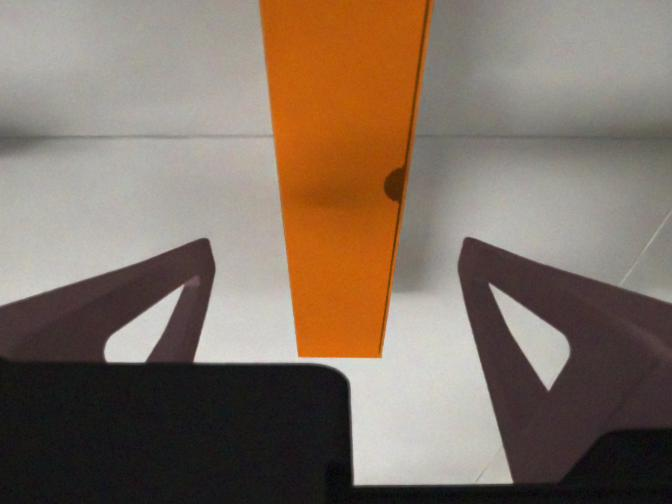

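Scene clock: 615.67 s.
Joint torques (N m): arm1=[1.67 -8 7.82 -0.12 0.18 -0.07] | arm2=[0.26 -11.28 7.97 0.18 -0.18 -0.2] | arm3=[-0.15 -12.22 9.28 -0.24 -0.14 -0.11] | arm4=[-0.62 -8.64 9.63 -0.27 -0.12 0.1] | arm5=[-0.79 2.61 7.36 1.92 -0.06 -0.06] | arm6=[-0.26 -18.55 8.35 0.54 -0.03 -0.03] | arm7=[-0.79 -9 8.95 -0.24 -0.16 0.05] | arm8=[1.79 -9.41 9.24 -0.49 -0.18 -0.06]
move: arm6 done
arm1.joint_positions: joint1_rad=-1.548 joint2_rad=+1.332 joint3_rad=+1.383 joint4_rad=-1.599 joint5_rad=+0.004 joint6_rad=+0.200 gripper_m=+0.08488
arm1.hand: x=-2.3039 y=-0.9574 z=+1.0572 quat_wxyz=(-0.011, -0.885, -0.466, +0.011) (m; scene frame)
arm2.joint_positions: joint1_rad=-1.364 joint2_rad=+1.338 joint3_rad=+1.301 joint4_rad=-1.518 joint5_rad=+0.004 joint6_rad=-0.439 gripper_m=+0.09293
arm2.hand: x=-0.6840 y=-0.2767 z=+1.0524 quat_wxyz=(-0.008, +0.702, -0.712, -0.001) (m; scene frame)
arm3: as last shown
arm4.joint_positions: joint1_rad=+0.608 joint2_rad=+1.349 joint3_rad=+1.420 joint4_rad=-1.631 joint5_rad=+0.014 joint6_rad=-0.289 gripper_m=+0.09291
arm4.hand: x=+1.6981 y=-0.2201 z=+1.0459 quat_wxyz=(-0.001, +0.798, -0.602, +0.001) (m; scene frame)
arm5.joint_positions: joint1_rad=-0.422 joint2_rad=+0.625 joint3_rad=+1.427 joint4_rad=-1.371 joint5_rad=+0.120 joint6_rad=-0.097 gripper_m=+0.09396
arm5.hand: x=+2.0004 y=+0.7998 z=+1.3402 quat_wxyz=(-0.234, +0.830, -0.279, -0.422) (m; scene frame)
arm6.joint_positions: joint1_rad=-1.313 joint2_rad=+2.367 joint3_rad=+1.957 joint4_rad=-1.182 joint5_rad=+0.001 joint6_rad=-0.362 gripper_m=+0.09288
arm6.hand: x=+0.6088 y=-0.0126 z=+0.7659 quat_wxyz=(+0.005, -0.706, -0.708, -0.010) (m; scene frame)
arm6.hand_target: x=+0.6091 y=-0.0199 z=+0.7692 quat_wxyz=(+0.000, -0.707, -0.707, +0.000) (m; scene frame)
arm6.hand_status: done (0.008 m and 1.2 deg from the pose sent, 0.078 m and 2.6 deg at the start)
arm7.joint_positions: joint1_rad=+2.165 joint2_rad=+1.339 joint3_rad=+1.300 joint4_rad=-1.513 joint5_rad=+0.003 joint6_rad=+0.129 gripper_m=+0.08494
arm7.hand: x=-0.4048 y=+1.0010 z=+1.0543 quat_wxyz=(-0.008, +0.642, -0.766, -0.007) (m; scene frame)
arm8.joint_positions: joint1_rad=+0.329 joint2_rad=+1.340 joint3_rad=+1.408 joint4_rad=-1.623 joint5_rad=+0.002 joint6_rad=-0.273 gripper_m=+0.09292
arm8.hand: x=-1.7674 y=+0.2841 z=+1.0527 quat_wxyz=(-0.003, -0.708, -0.706, +0.008) (m; scene frame)
pictures: arm6_cam_wrist
camera_calibration:
arm6_cam_wrist: T_world_to_cam=[[-0.999954, -0.00953979, -0.000055401, 0.607213], [-0.00772299, 0.806082, 0.591753, -0.432491], [-0.00560055, 0.591727, -0.806119, 0.752573], [0, 0, 0, 1]]

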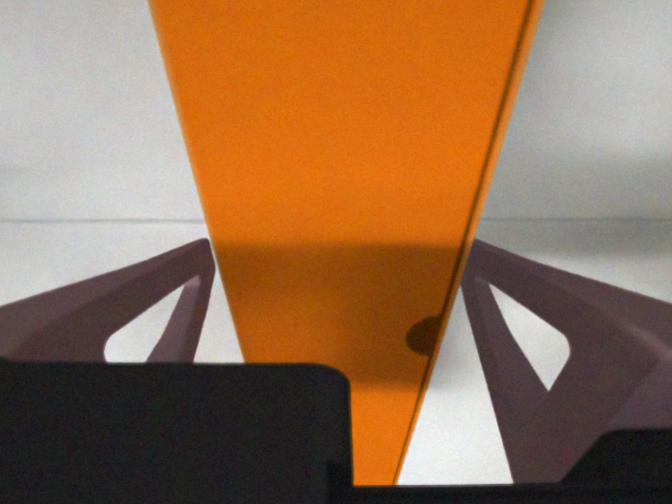

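>>> move --arm6 '{"joints":{"gripper_m":0.04}}' --arm5 '{"joints":{"joint1_rad":0.64,"joint6_rad":0}}' --cameras '["arm6_cam_wrist"]'

>>> move --arm6 '{"target":[0.61,-0.01,0.90,0,0.707,0.707,0]}' --cameras '[]'

>>> move --arm6 '{"target":[0.71,0.275,1.05,0,0.707,0.707,0]}' --cameras '[]'

>>> move --arm6 '{"joints":{"joint1_rad":0.253,"joint6_rad":-0.367}}' --cameras '[]'

>>> move --arm6 '{"target":[1.50,0.38,0.88,0,0,1,0]}' --cameras '["cam_arm5","cam_arm6"]'

Scene clock: 631.83 s.
Joint torques (N m): arm1=[2.08 -7.82 7.87 -0.06 0.17 -0.08] | arm2=[0.32 -11.28 7.98 0.18 -0.18 -0.2] | arm3=[-0.15 -12.22 9.25 -0.24 -0.13 -0.11] | arm4=[-0.62 -8.64 9.63 -0.27 -0.12 0.1] | arm5=[0.26 3.14 7.49 1.92 -0.08 0.11] | arm6=[-0.32 -18.55 8.36 0.53 -0.04 -0.03] | arm7=[-0.67 -9 8.99 -0.23 -0.15 0.07] | arm8=[1.96 -9.58 9.18 -0.49 -0.17 -0.06]
move: arm5 done; arm6 off_target
arm1, arm2, arm3, arm4, arm7, arm8: as last shown
arm5.joint_positions: joint1_rad=+0.633 joint2_rad=+0.625 joint3_rad=+1.427 joint4_rad=-1.371 joint5_rad=+0.120 joint6_rad=-0.010 gripper_m=+0.09397
arm5.joint_status: all done
arm5.hand: x=+1.9442 y=+0.5781 z=+1.3387 quat_wxyz=(+0.032, +0.866, +0.139, -0.479) (m; scene frame)
arm6.joint_positions: joint1_rad=-1.313 joint2_rad=+2.367 joint3_rad=+1.957 joint4_rad=-1.182 joint5_rad=+0.001 joint6_rad=-0.362 gripper_m=+0.05641
arm6.joint_status: gripper_m off_target (ended at +0.05645, target +0.04000)
arm6.hand: x=+0.6087 y=-0.0127 z=+0.7659 quat_wxyz=(+0.005, -0.706, -0.708, -0.009) (m; scene frame)
pictures: arm6_cam_wrist
camera_calibration:
arm6_cam_wrist: T_world_to_cam=[[-0.999954, -0.00953989, 0.0000822337, 0.607074], [-0.00764366, 0.806293, 0.591467, -0.432245], [-0.00570883, 0.591439, -0.80633, 0.752847], [0, 0, 0, 1]]

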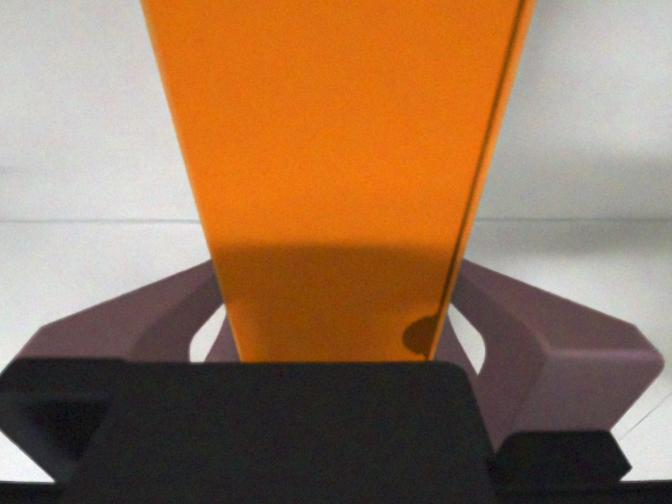

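Scene clock: 633.23 s.
Joint torques (N m): arm1=[2.14 -8.12 7.87 -0.09 0.19 -0.08] | arm2=[0.26 -11.34 7.98 0.17 -0.18 -0.2] | arm3=[-0.21 -12.16 9.26 -0.24 -0.13 -0.11] | arm4=[-0.62 -8.7 9.63 -0.25 -0.12 0.1] | arm5=[-0.03 3.14 7.6 1.78 -0.08 0.06] | arm6=[-0.62 -19.14 12.36 -0.2 -0.03 -0.07] | arm7=[-0.67 -8.88 8.99 -0.25 -0.16 0.07] | arm8=[1.9 -9.76 9.16 -0.51 -0.17 -0.08]
move: arm6 off_target
arm1, arm2, arm3, arm4, arm5, arm7, arm8: as last shown
arm6.joint_positions: joint1_rad=-1.313 joint2_rad=+2.231 joint3_rad=+1.998 joint4_rad=-1.394 joint5_rad=+0.001 joint6_rad=-0.362 gripper_m=+0.05641
arm6.hand: x=+0.6157 y=+0.0057 z=+0.8715 quat_wxyz=(+0.012, -0.706, -0.708, -0.026) (m; scene frame)
arm6.hand_target: x=+0.6105 y=-0.0086 z=+0.9003 quat_wxyz=(+0.000, -0.707, -0.707, +0.000) (m; scene frame)
arm6.hand_status: off_target (0.033 m and 3.2 deg from the pose sent, 0.134 m and 1.2 deg at the start; pose on its path clipped on 2 of 42 steps)
pictures: none

Scene clock: 635.40 s.
Joint torques (N m): arm1=[2.26 -8.12 7.97 -0.13 0.18 -0.06] | arm2=[0.26 -11.34 7.97 0.18 -0.18 -0.2] | arm3=[-0.32 -11.99 9.24 -0.21 -0.14 -0.12] | arm4=[-0.62 -8.64 9.63 -0.25 -0.12 0.1] | arm5=[-0.26 3.49 7.64 1.85 -0.13 0.05] | arm6=[-1.49 -8.29 8.66 -0.18 -0.03 -0.18] | arm7=[-0.79 -8.82 9.01 -0.27 -0.16 0.06] | arm8=[1.79 -9.64 9.16 -0.55 -0.18 -0.06]
move: arm6 done
arm1, arm2, arm3, arm4, arm5, arm7, arm8: as last shown
arm6.joint_positions: joint1_rad=-1.319 joint2_rad=+1.349 joint3_rad=+1.238 joint4_rad=-1.467 joint5_rad=+0.001 joint6_rad=-0.368 gripper_m=+0.05641
arm6.hand: x=+0.7130 y=+0.2711 z=+1.0440 quat_wxyz=(+0.002, -0.706, -0.708, -0.003) (m; scene frame)
arm6.hand_target: x=+0.7100 y=+0.2750 z=+1.0499 quat_wxyz=(+0.000, -0.707, -0.707, +0.000) (m; scene frame)
arm6.hand_status: done (0.008 m and 0.4 deg from the pose sent, 0.337 m and 3.2 deg at the start)
pictures: none

Scene clock: 637.30 s.
Joint torques (N m): arm1=[2.08 -7.82 7.9 -0.08 0.17 -0.05] | arm2=[0.32 -11.34 7.98 0.18 -0.18 -0.2] | arm3=[-0.09 -11.99 9.25 -0.24 -0.14 -0.11] | arm4=[-0.56 -8.64 9.63 -0.27 -0.12 0.1] | arm5=[-0.73 3.08 7.49 1.73 -0.09 0.05] | arm6=[-1.08 -8.35 8.65 -0.18 0.08 -0.08] | arm7=[-0.79 -8.94 9.02 -0.24 -0.16 0.07] | arm8=[1.96 -9.76 9.18 -0.55 -0.17 -0.07]
move: arm6 done
arm1, arm2, arm3, arm4, arm5, arm7, arm8: as last shown
arm6.joint_positions: joint1_rad=+0.258 joint2_rad=+1.349 joint3_rad=+1.238 joint4_rad=-1.467 joint5_rad=-0.002 joint6_rad=-0.368 gripper_m=+0.05643
arm6.joint_status: all done
arm6.hand: x=+1.2085 y=+0.4936 z=+1.0439 quat_wxyz=(+0.003, +0.004, -1.000, -0.002) (m; scene frame)
pictures: none

Scene clock: 639.77 s.
Joint torques (N m): arm1=[1.79 -8 7.94 -0.09 0.18 -0.08] | arm2=[0.26 -11.34 7.98 0.17 -0.18 -0.2] | arm3=[-0.21 -11.99 9.28 -0.29 -0.13 -0.11] | arm4=[-0.62 -8.64 9.62 -0.27 -0.12 0.1] | arm5=[0.03 2.67 7.49 1.81 -0.07 0.04] | arm6=[-1.08 -17.61 12.89 -0.23 0.08 -0.06] | arm7=[-0.56 -9 9.01 -0.24 -0.15 0.05] | arm8=[2.08 -9.58 9.16 -0.53 -0.18 -0.06]
move: arm6 off_target
arm1, arm2, arm3, arm4, arm5, arm7, arm8: as last shown
arm6.joint_positions: joint1_rad=+0.258 joint2_rad=+2.263 joint3_rad=+2.038 joint4_rad=-1.384 joint5_rad=-0.002 joint6_rad=-0.368 gripper_m=+0.05643
arm6.hand: x=+1.4856 y=+0.3894 z=+0.8645 quat_wxyz=(+0.018, +0.004, -1.000, -0.008) (m; scene frame)
arm6.hand_target: x=+1.4990 y=+0.3804 z=+0.8803 quat_wxyz=(-0.001, +0.000, -1.000, +0.000) (m; scene frame)
arm6.hand_status: off_target (0.023 m and 2.3 deg from the pose sent, 0.353 m and 0.6 deg at the start)
pictures: cam_arm5, cam_arm6

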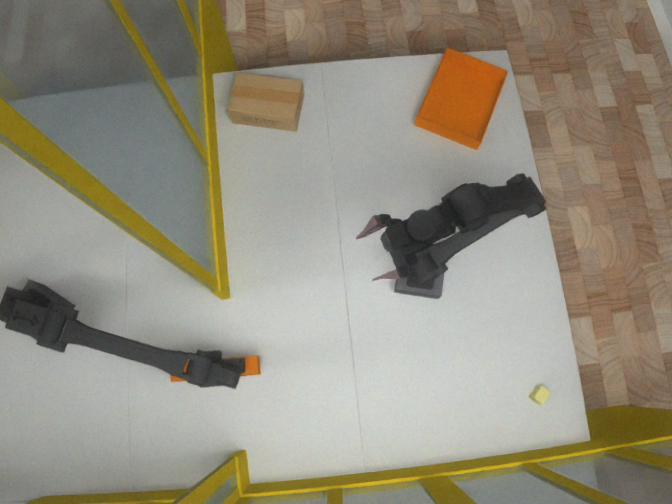

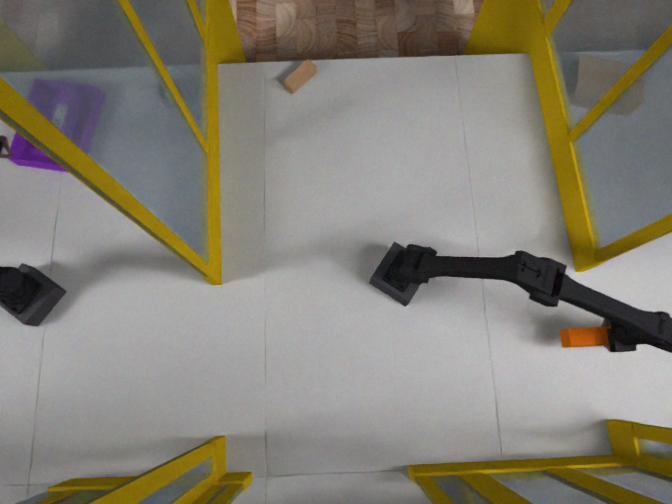

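>>> move --arm6 '{"target":[1.50,0.38,0.772,0,0,1,0],"speed":0.12}' --cameras '[]'

>>> move --arm6 '{"target":[1.50,0.38,0.758,0,0,1,0],"speed":0.05}' --cameras '[]'

>>> move --arm6 '{"joints":{"gripper_m":0.093}}' --cameras '[]'

>>> move --arm6 '{"target":[1.50,0.385,0.90,0,0,1,0]}' --cameras '["arm6_cam_wrist"]'

>>> move --arm6 '{"target":[1.21,0.49,1.05,0,0,1,0]}' --cameras '[]'

>>> move --arm6 '{"joints":{"joint1_rad":-0.8}}' --arm5 '{"target":[1.497,0.383,0.885,0,1,0,0]}' --cameras '["arm5_cam_wrist","cam_arm5"]'

Scene clock: 652.03 s.
Joint torques (N m): arm1=[1.96 -8.29 7.95 -0.14 0.19 -0.09] | arm2=[0.26 -11.4 7.98 0.18 -0.18 -0.19] | arm3=[-0.21 -12.16 9.25 -0.24 -0.14 -0.11] | arm4=[-0.62 -8.7 9.62 -0.27 -0.12 0.1] | arm5=[0.38 3.19 7.45 1.87 -0.03 0.08] | arm6=[-1.03 -18.37 8.29 0.54 0.07 -0.06] | arm7=[-0.73 -8.88 8.99 -0.25 -0.15 0.06] | arm8=[1.61 -9.76 9.14 -0.53 -0.17 -0.07]
move: arm6 done
arm1, arm2, arm4, arm5, arm7, arm8: as last shown
arm3.joint_positions: joint1_rad=+0.194 joint2_rad=+1.348 joint3_rad=+1.412 joint4_rad=-1.637 joint5_rad=-0.004 joint6_rad=-0.249 gripper_m=+0.09298
arm3.hand: x=+0.0814 y=-0.4579 z=+1.0439 quat_wxyz=(-0.001, +0.997, -0.083, +0.003) (m; scene frame)
arm6.joint_positions: joint1_rad=+0.258 joint2_rad=+2.371 joint3_rad=+1.981 joint4_rad=-1.197 joint5_rad=-0.002 joint6_rad=-0.368 gripper_m=+0.05643
arm6.hand: x=+1.4962 y=+0.3855 z=+0.7713 quat_wxyz=(+0.008, +0.004, -1.000, -0.004) (m; scene frame)
arm6.hand_target: x=+1.5000 y=+0.3801 z=+0.7722 quat_wxyz=(+0.000, +0.000, -1.000, +0.000) (m; scene frame)
arm6.hand_status: done (0.007 m and 1.1 deg from the pose sent, 0.094 m and 2.3 deg at the start)
pictures: none

Scene clock: 653.00 s.
Joint torques (N m): arm1=[1.55 -8.12 7.91 -0.18 0.19 -0.06] | arm2=[0.26 -11.34 7.97 0.18 -0.18 -0.2] | arm3=[-0.15 -12.22 9.29 -0.23 -0.15 -0.11] | arm4=[-0.62 -8.64 9.63 -0.27 -0.12 0.1] | arm5=[-0.21 3.08 7.57 1.76 -0.11 0.06] | arm6=[-0.91 -17.61 7.65 0.66 0.07 -0.06] | arm7=[-0.73 -8.82 9.03 -0.25 -0.15 0.06] | arm8=[1.61 -9.52 9.18 -0.47 -0.18 -0.08]
move: arm6 off_target
arm1, arm2, arm3, arm4, arm5, arm7, arm8: as last shown
arm6.joint_positions: joint1_rad=+0.258 joint2_rad=+2.376 joint3_rad=+1.981 joint4_rad=-1.176 joint5_rad=-0.002 joint6_rad=-0.368 gripper_m=+0.05643
arm6.hand: x=+1.5003 y=+0.3838 z=+0.7682 quat_wxyz=(+0.000, +0.004, -1.000, -0.001) (m; scene frame)
arm6.hand_target: x=+1.4998 y=+0.3801 z=+0.7581 quat_wxyz=(+0.000, +0.000, -1.000, +0.000) (m; scene frame)
arm6.hand_status: off_target (0.011 m and 0.5 deg from the pose sent, 0.015 m and 1.1 deg at the start)
pictures: none

Scene clock: 653.63 s.
Joint torques (N m): arm1=[1.96 -8.23 7.91 -0.1 0.18 -0.09] | arm2=[0.32 -11.34 7.97 0.17 -0.18 -0.2] | arm3=[-0.09 -12.16 9.28 -0.25 -0.13 -0.11] | arm4=[-0.62 -8.64 9.63 -0.25 -0.12 0.1] | arm5=[-0.09 2.73 7.42 1.81 -0.07 0.04] | arm6=[-0.97 -17.67 7.64 0.57 0.06 -0.06] | arm7=[-0.56 -8.88 9.02 -0.23 -0.16 0.06] | arm8=[1.61 -9.64 9.2 -0.5 -0.17 -0.08]
move: arm6 done
arm1.joint_positions: joint1_rad=-1.548 joint2_rad=+1.332 joint3_rad=+1.383 joint4_rad=-1.599 joint5_rad=+0.004 joint6_rad=+0.200 gripper_m=+0.08488
arm1.hand: x=-2.3039 y=-0.9574 z=+1.0572 quat_wxyz=(-0.011, -0.885, -0.466, +0.011) (m; scene frame)
arm2.joint_positions: joint1_rad=-1.364 joint2_rad=+1.338 joint3_rad=+1.301 joint4_rad=-1.518 joint5_rad=+0.004 joint6_rad=-0.439 gripper_m=+0.09293
arm2.hand: x=-0.6840 y=-0.2767 z=+1.0524 quat_wxyz=(-0.008, +0.702, -0.712, -0.001) (m; scene frame)
arm3, arm5: as last shown
arm4.joint_positions: joint1_rad=+0.608 joint2_rad=+1.349 joint3_rad=+1.420 joint4_rad=-1.631 joint5_rad=+0.014 joint6_rad=-0.289 gripper_m=+0.09291
arm4.hand: x=+1.6981 y=-0.2201 z=+1.0459 quat_wxyz=(-0.001, +0.798, -0.602, +0.001) (m; scene frame)
arm6.joint_positions: joint1_rad=+0.258 joint2_rad=+2.376 joint3_rad=+1.981 joint4_rad=-1.173 joint5_rad=-0.002 joint6_rad=-0.368 gripper_m=+0.09276
arm6.joint_status: all done
arm6.hand: x=+1.5009 y=+0.3836 z=+0.7676 quat_wxyz=(-0.001, +0.004, -1.000, +0.000) (m; scene frame)
arm7.joint_positions: joint1_rad=+2.165 joint2_rad=+1.339 joint3_rad=+1.300 joint4_rad=-1.513 joint5_rad=+0.003 joint6_rad=+0.129 gripper_m=+0.08494
arm7.hand: x=-0.4048 y=+1.0010 z=+1.0543 quat_wxyz=(-0.008, +0.642, -0.766, -0.007) (m; scene frame)
arm8.joint_positions: joint1_rad=+0.329 joint2_rad=+1.340 joint3_rad=+1.408 joint4_rad=-1.623 joint5_rad=+0.002 joint6_rad=-0.273 gripper_m=+0.09292
arm8.hand: x=-1.7674 y=+0.2841 z=+1.0527 quat_wxyz=(-0.003, -0.708, -0.706, +0.008) (m; scene frame)
pictures: none

Scene clock: 655.13 s.
Joint torques (N m): arm1=[2.08 -8.12 7.88 -0.18 0.2 -0.1] | arm2=[0.26 -11.34 7.97 0.18 -0.18 -0.2] | arm3=[-0.21 -12.1 9.29 -0.25 -0.14 -0.1] | arm4=[-0.62 -8.7 9.63 -0.27 -0.12 0.1] | arm5=[-0.62 3.19 7.41 1.8 -0.08 0.02] | arm6=[-0.44 -18.67 12.53 -0.23 0.05 0] | arm7=[-0.62 -8.82 9.03 -0.25 -0.15 0.07] | arm8=[1.96 -9.82 9.16 -0.49 -0.16 -0.06]
move: arm6 off_target
arm1, arm2, arm3, arm4, arm7, arm8: as last shown
arm5.joint_positions: joint1_rad=+0.633 joint2_rad=+0.625 joint3_rad=+1.427 joint4_rad=-1.371 joint5_rad=+0.120 joint6_rad=-0.010 gripper_m=+0.09397
arm5.hand: x=+1.9442 y=+0.5781 z=+1.3387 quat_wxyz=(+0.032, +0.866, +0.139, -0.479) (m; scene frame)
arm6.joint_positions: joint1_rad=+0.258 joint2_rad=+2.262 joint3_rad=+2.066 joint4_rad=-1.424 joint5_rad=-0.002 joint6_rad=-0.367 gripper_m=+0.09288
arm6.hand: x=+1.4850 y=+0.3896 z=+0.8757 quat_wxyz=(+0.023, +0.004, -1.000, -0.010) (m; scene frame)
arm6.hand_target: x=+1.4989 y=+0.3855 z=+0.9003 quat_wxyz=(+0.000, +0.000, -1.000, +0.000) (m; scene frame)
arm6.hand_status: off_target (0.029 m and 2.9 deg from the pose sent, 0.132 m and 0.5 deg at the start; pose on its path clipped on 4 of 45 steps)
pictures: arm6_cam_wrist
camera_calibration:
arm6_cam_wrist: T_world_to_cam=[[0.0143623, -0.999814, -0.0128972, 0.378048], [-0.790487, -0.0192522, 0.612176, 0.651147], [-0.61231, 0.00140285, -0.790616, 1.72534], [0, 0, 0, 1]]

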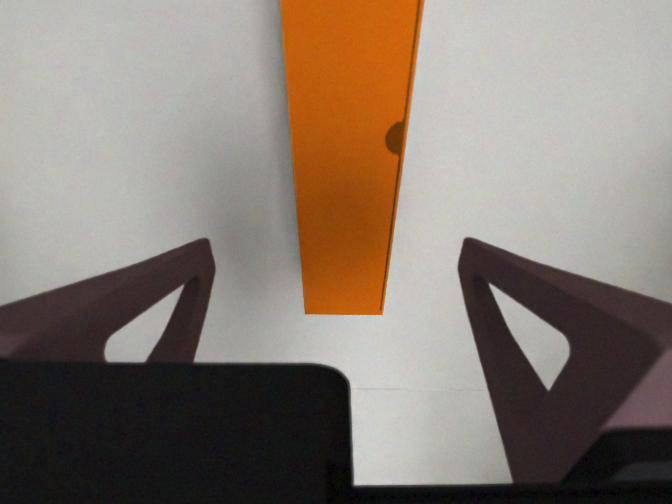

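Scene clock: 657.37 s.
Joint torques (N m): arm1=[2.02 -8.12 7.95 -0.1 0.2 -0.08] | arm2=[0.26 -11.34 7.97 0.17 -0.18 -0.2] | arm3=[-0.26 -12.22 9.25 -0.24 -0.14 -0.11] | arm4=[-0.56 -8.7 9.63 -0.25 -0.12 0.1] | arm5=[-0.15 2.9 7.36 1.88 -0.1 0.05] | arm6=[-1.08 -8.41 8.57 -0.17 0.06 -0.08] | arm7=[-0.85 -8.76 9.02 -0.24 -0.15 0.07] | arm8=[2.08 -9.47 9.2 -0.47 -0.18 -0.06]
move: arm6 done
arm1, arm2, arm3, arm4, arm5, arm7, arm8: as last shown
arm6.joint_positions: joint1_rad=+0.258 joint2_rad=+1.360 joint3_rad=+1.253 joint4_rad=-1.466 joint5_rad=-0.002 joint6_rad=-0.367 gripper_m=+0.09288
arm6.hand: x=+1.2136 y=+0.4916 z=+1.0452 quat_wxyz=(+0.001, +0.004, -1.000, -0.001) (m; scene frame)
arm6.hand_target: x=+1.2101 y=+0.4901 z=+1.0500 quat_wxyz=(+0.000, +0.000, -1.000, +0.000) (m; scene frame)
arm6.hand_status: done (0.006 m and 0.5 deg from the pose sent, 0.341 m and 2.9 deg at the start)
pictures: none

Scene clock: 661.27 s.
Joint torques (N m): arm1=[1.67 -7.82 8.03 -0.14 0.17 -0.07] | arm2=[0.32 -11.34 7.97 0.18 -0.18 -0.2] | arm3=[-0.09 -12.1 9.28 -0.25 -0.14 -0.11] | arm4=[-0.62 -8.7 9.63 -0.27 -0.12 0.1] | arm5=[-1.55 -20.78 10.11 -0.16 -0.22 0.06] | arm6=[-1.2 -8.35 8.57 -0.16 -0.02 -0.08] | arm7=[-0.62 -8.88 9.02 -0.24 -0.16 0.06] | arm8=[1.85 -9.47 9.07 -0.53 -0.16 -0.07]
move: arm5 off_target; arm6 done
arm1, arm2, arm3, arm4, arm7, arm8: as last shown
arm5.joint_positions: joint1_rad=+0.639 joint2_rad=+2.329 joint3_rad=+2.245 joint4_rad=-1.519 joint5_rad=-0.002 joint6_rad=+0.361 gripper_m=+0.09397
arm5.hand: x=+1.5100 y=+0.3835 z=+0.8675 quat_wxyz=(-0.008, +1.000, +0.008, +0.017) (m; scene frame)
arm5.hand_target: x=+1.4979 y=+0.3833 z=+0.8851 quat_wxyz=(+0.000, +1.000, +0.000, +0.000) (m; scene frame)
arm5.hand_status: off_target (0.022 m and 2.4 deg from the pose sent, 0.666 m and 59.9 deg at the start)
arm6.joint_positions: joint1_rad=-0.792 joint2_rad=+1.360 joint3_rad=+1.253 joint4_rad=-1.466 joint5_rad=+0.001 joint6_rad=-0.367 gripper_m=+0.09289
arm6.joint_status: all done
arm6.hand: x=+0.9121 y=+0.2452 z=+1.0453 quat_wxyz=(+0.001, -0.498, -0.867, -0.001) (m; scene frame)
pictures: arm5_cam_wrist, cam_arm5
camera_calibration:
arm5_cam_wrist: T_world_to_cam=[[-0.00610067, 0.999759, 0.0211052, -0.391441], [0.801158, -0.00774366, 0.598403, -1.71827], [0.598422, 0.0205592, -0.800917, -0.0925593], [0, 0, 0, 1]]

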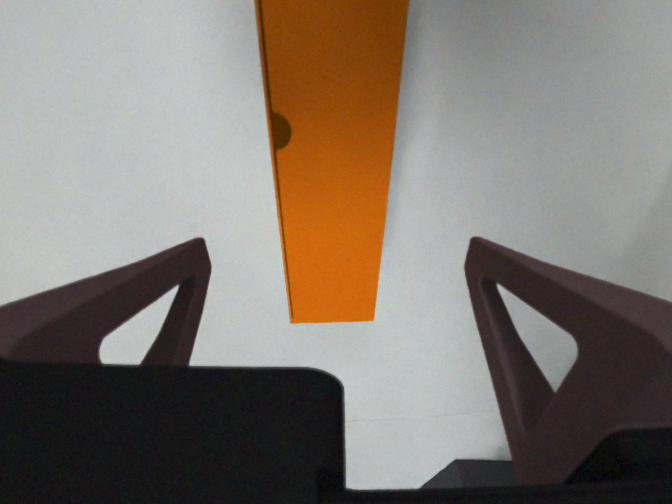

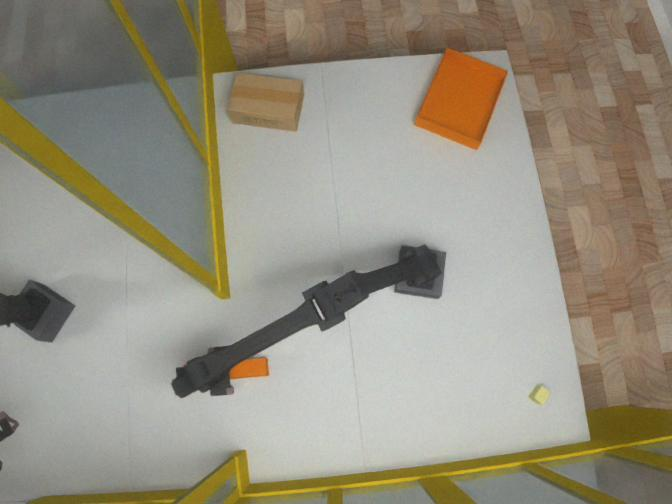

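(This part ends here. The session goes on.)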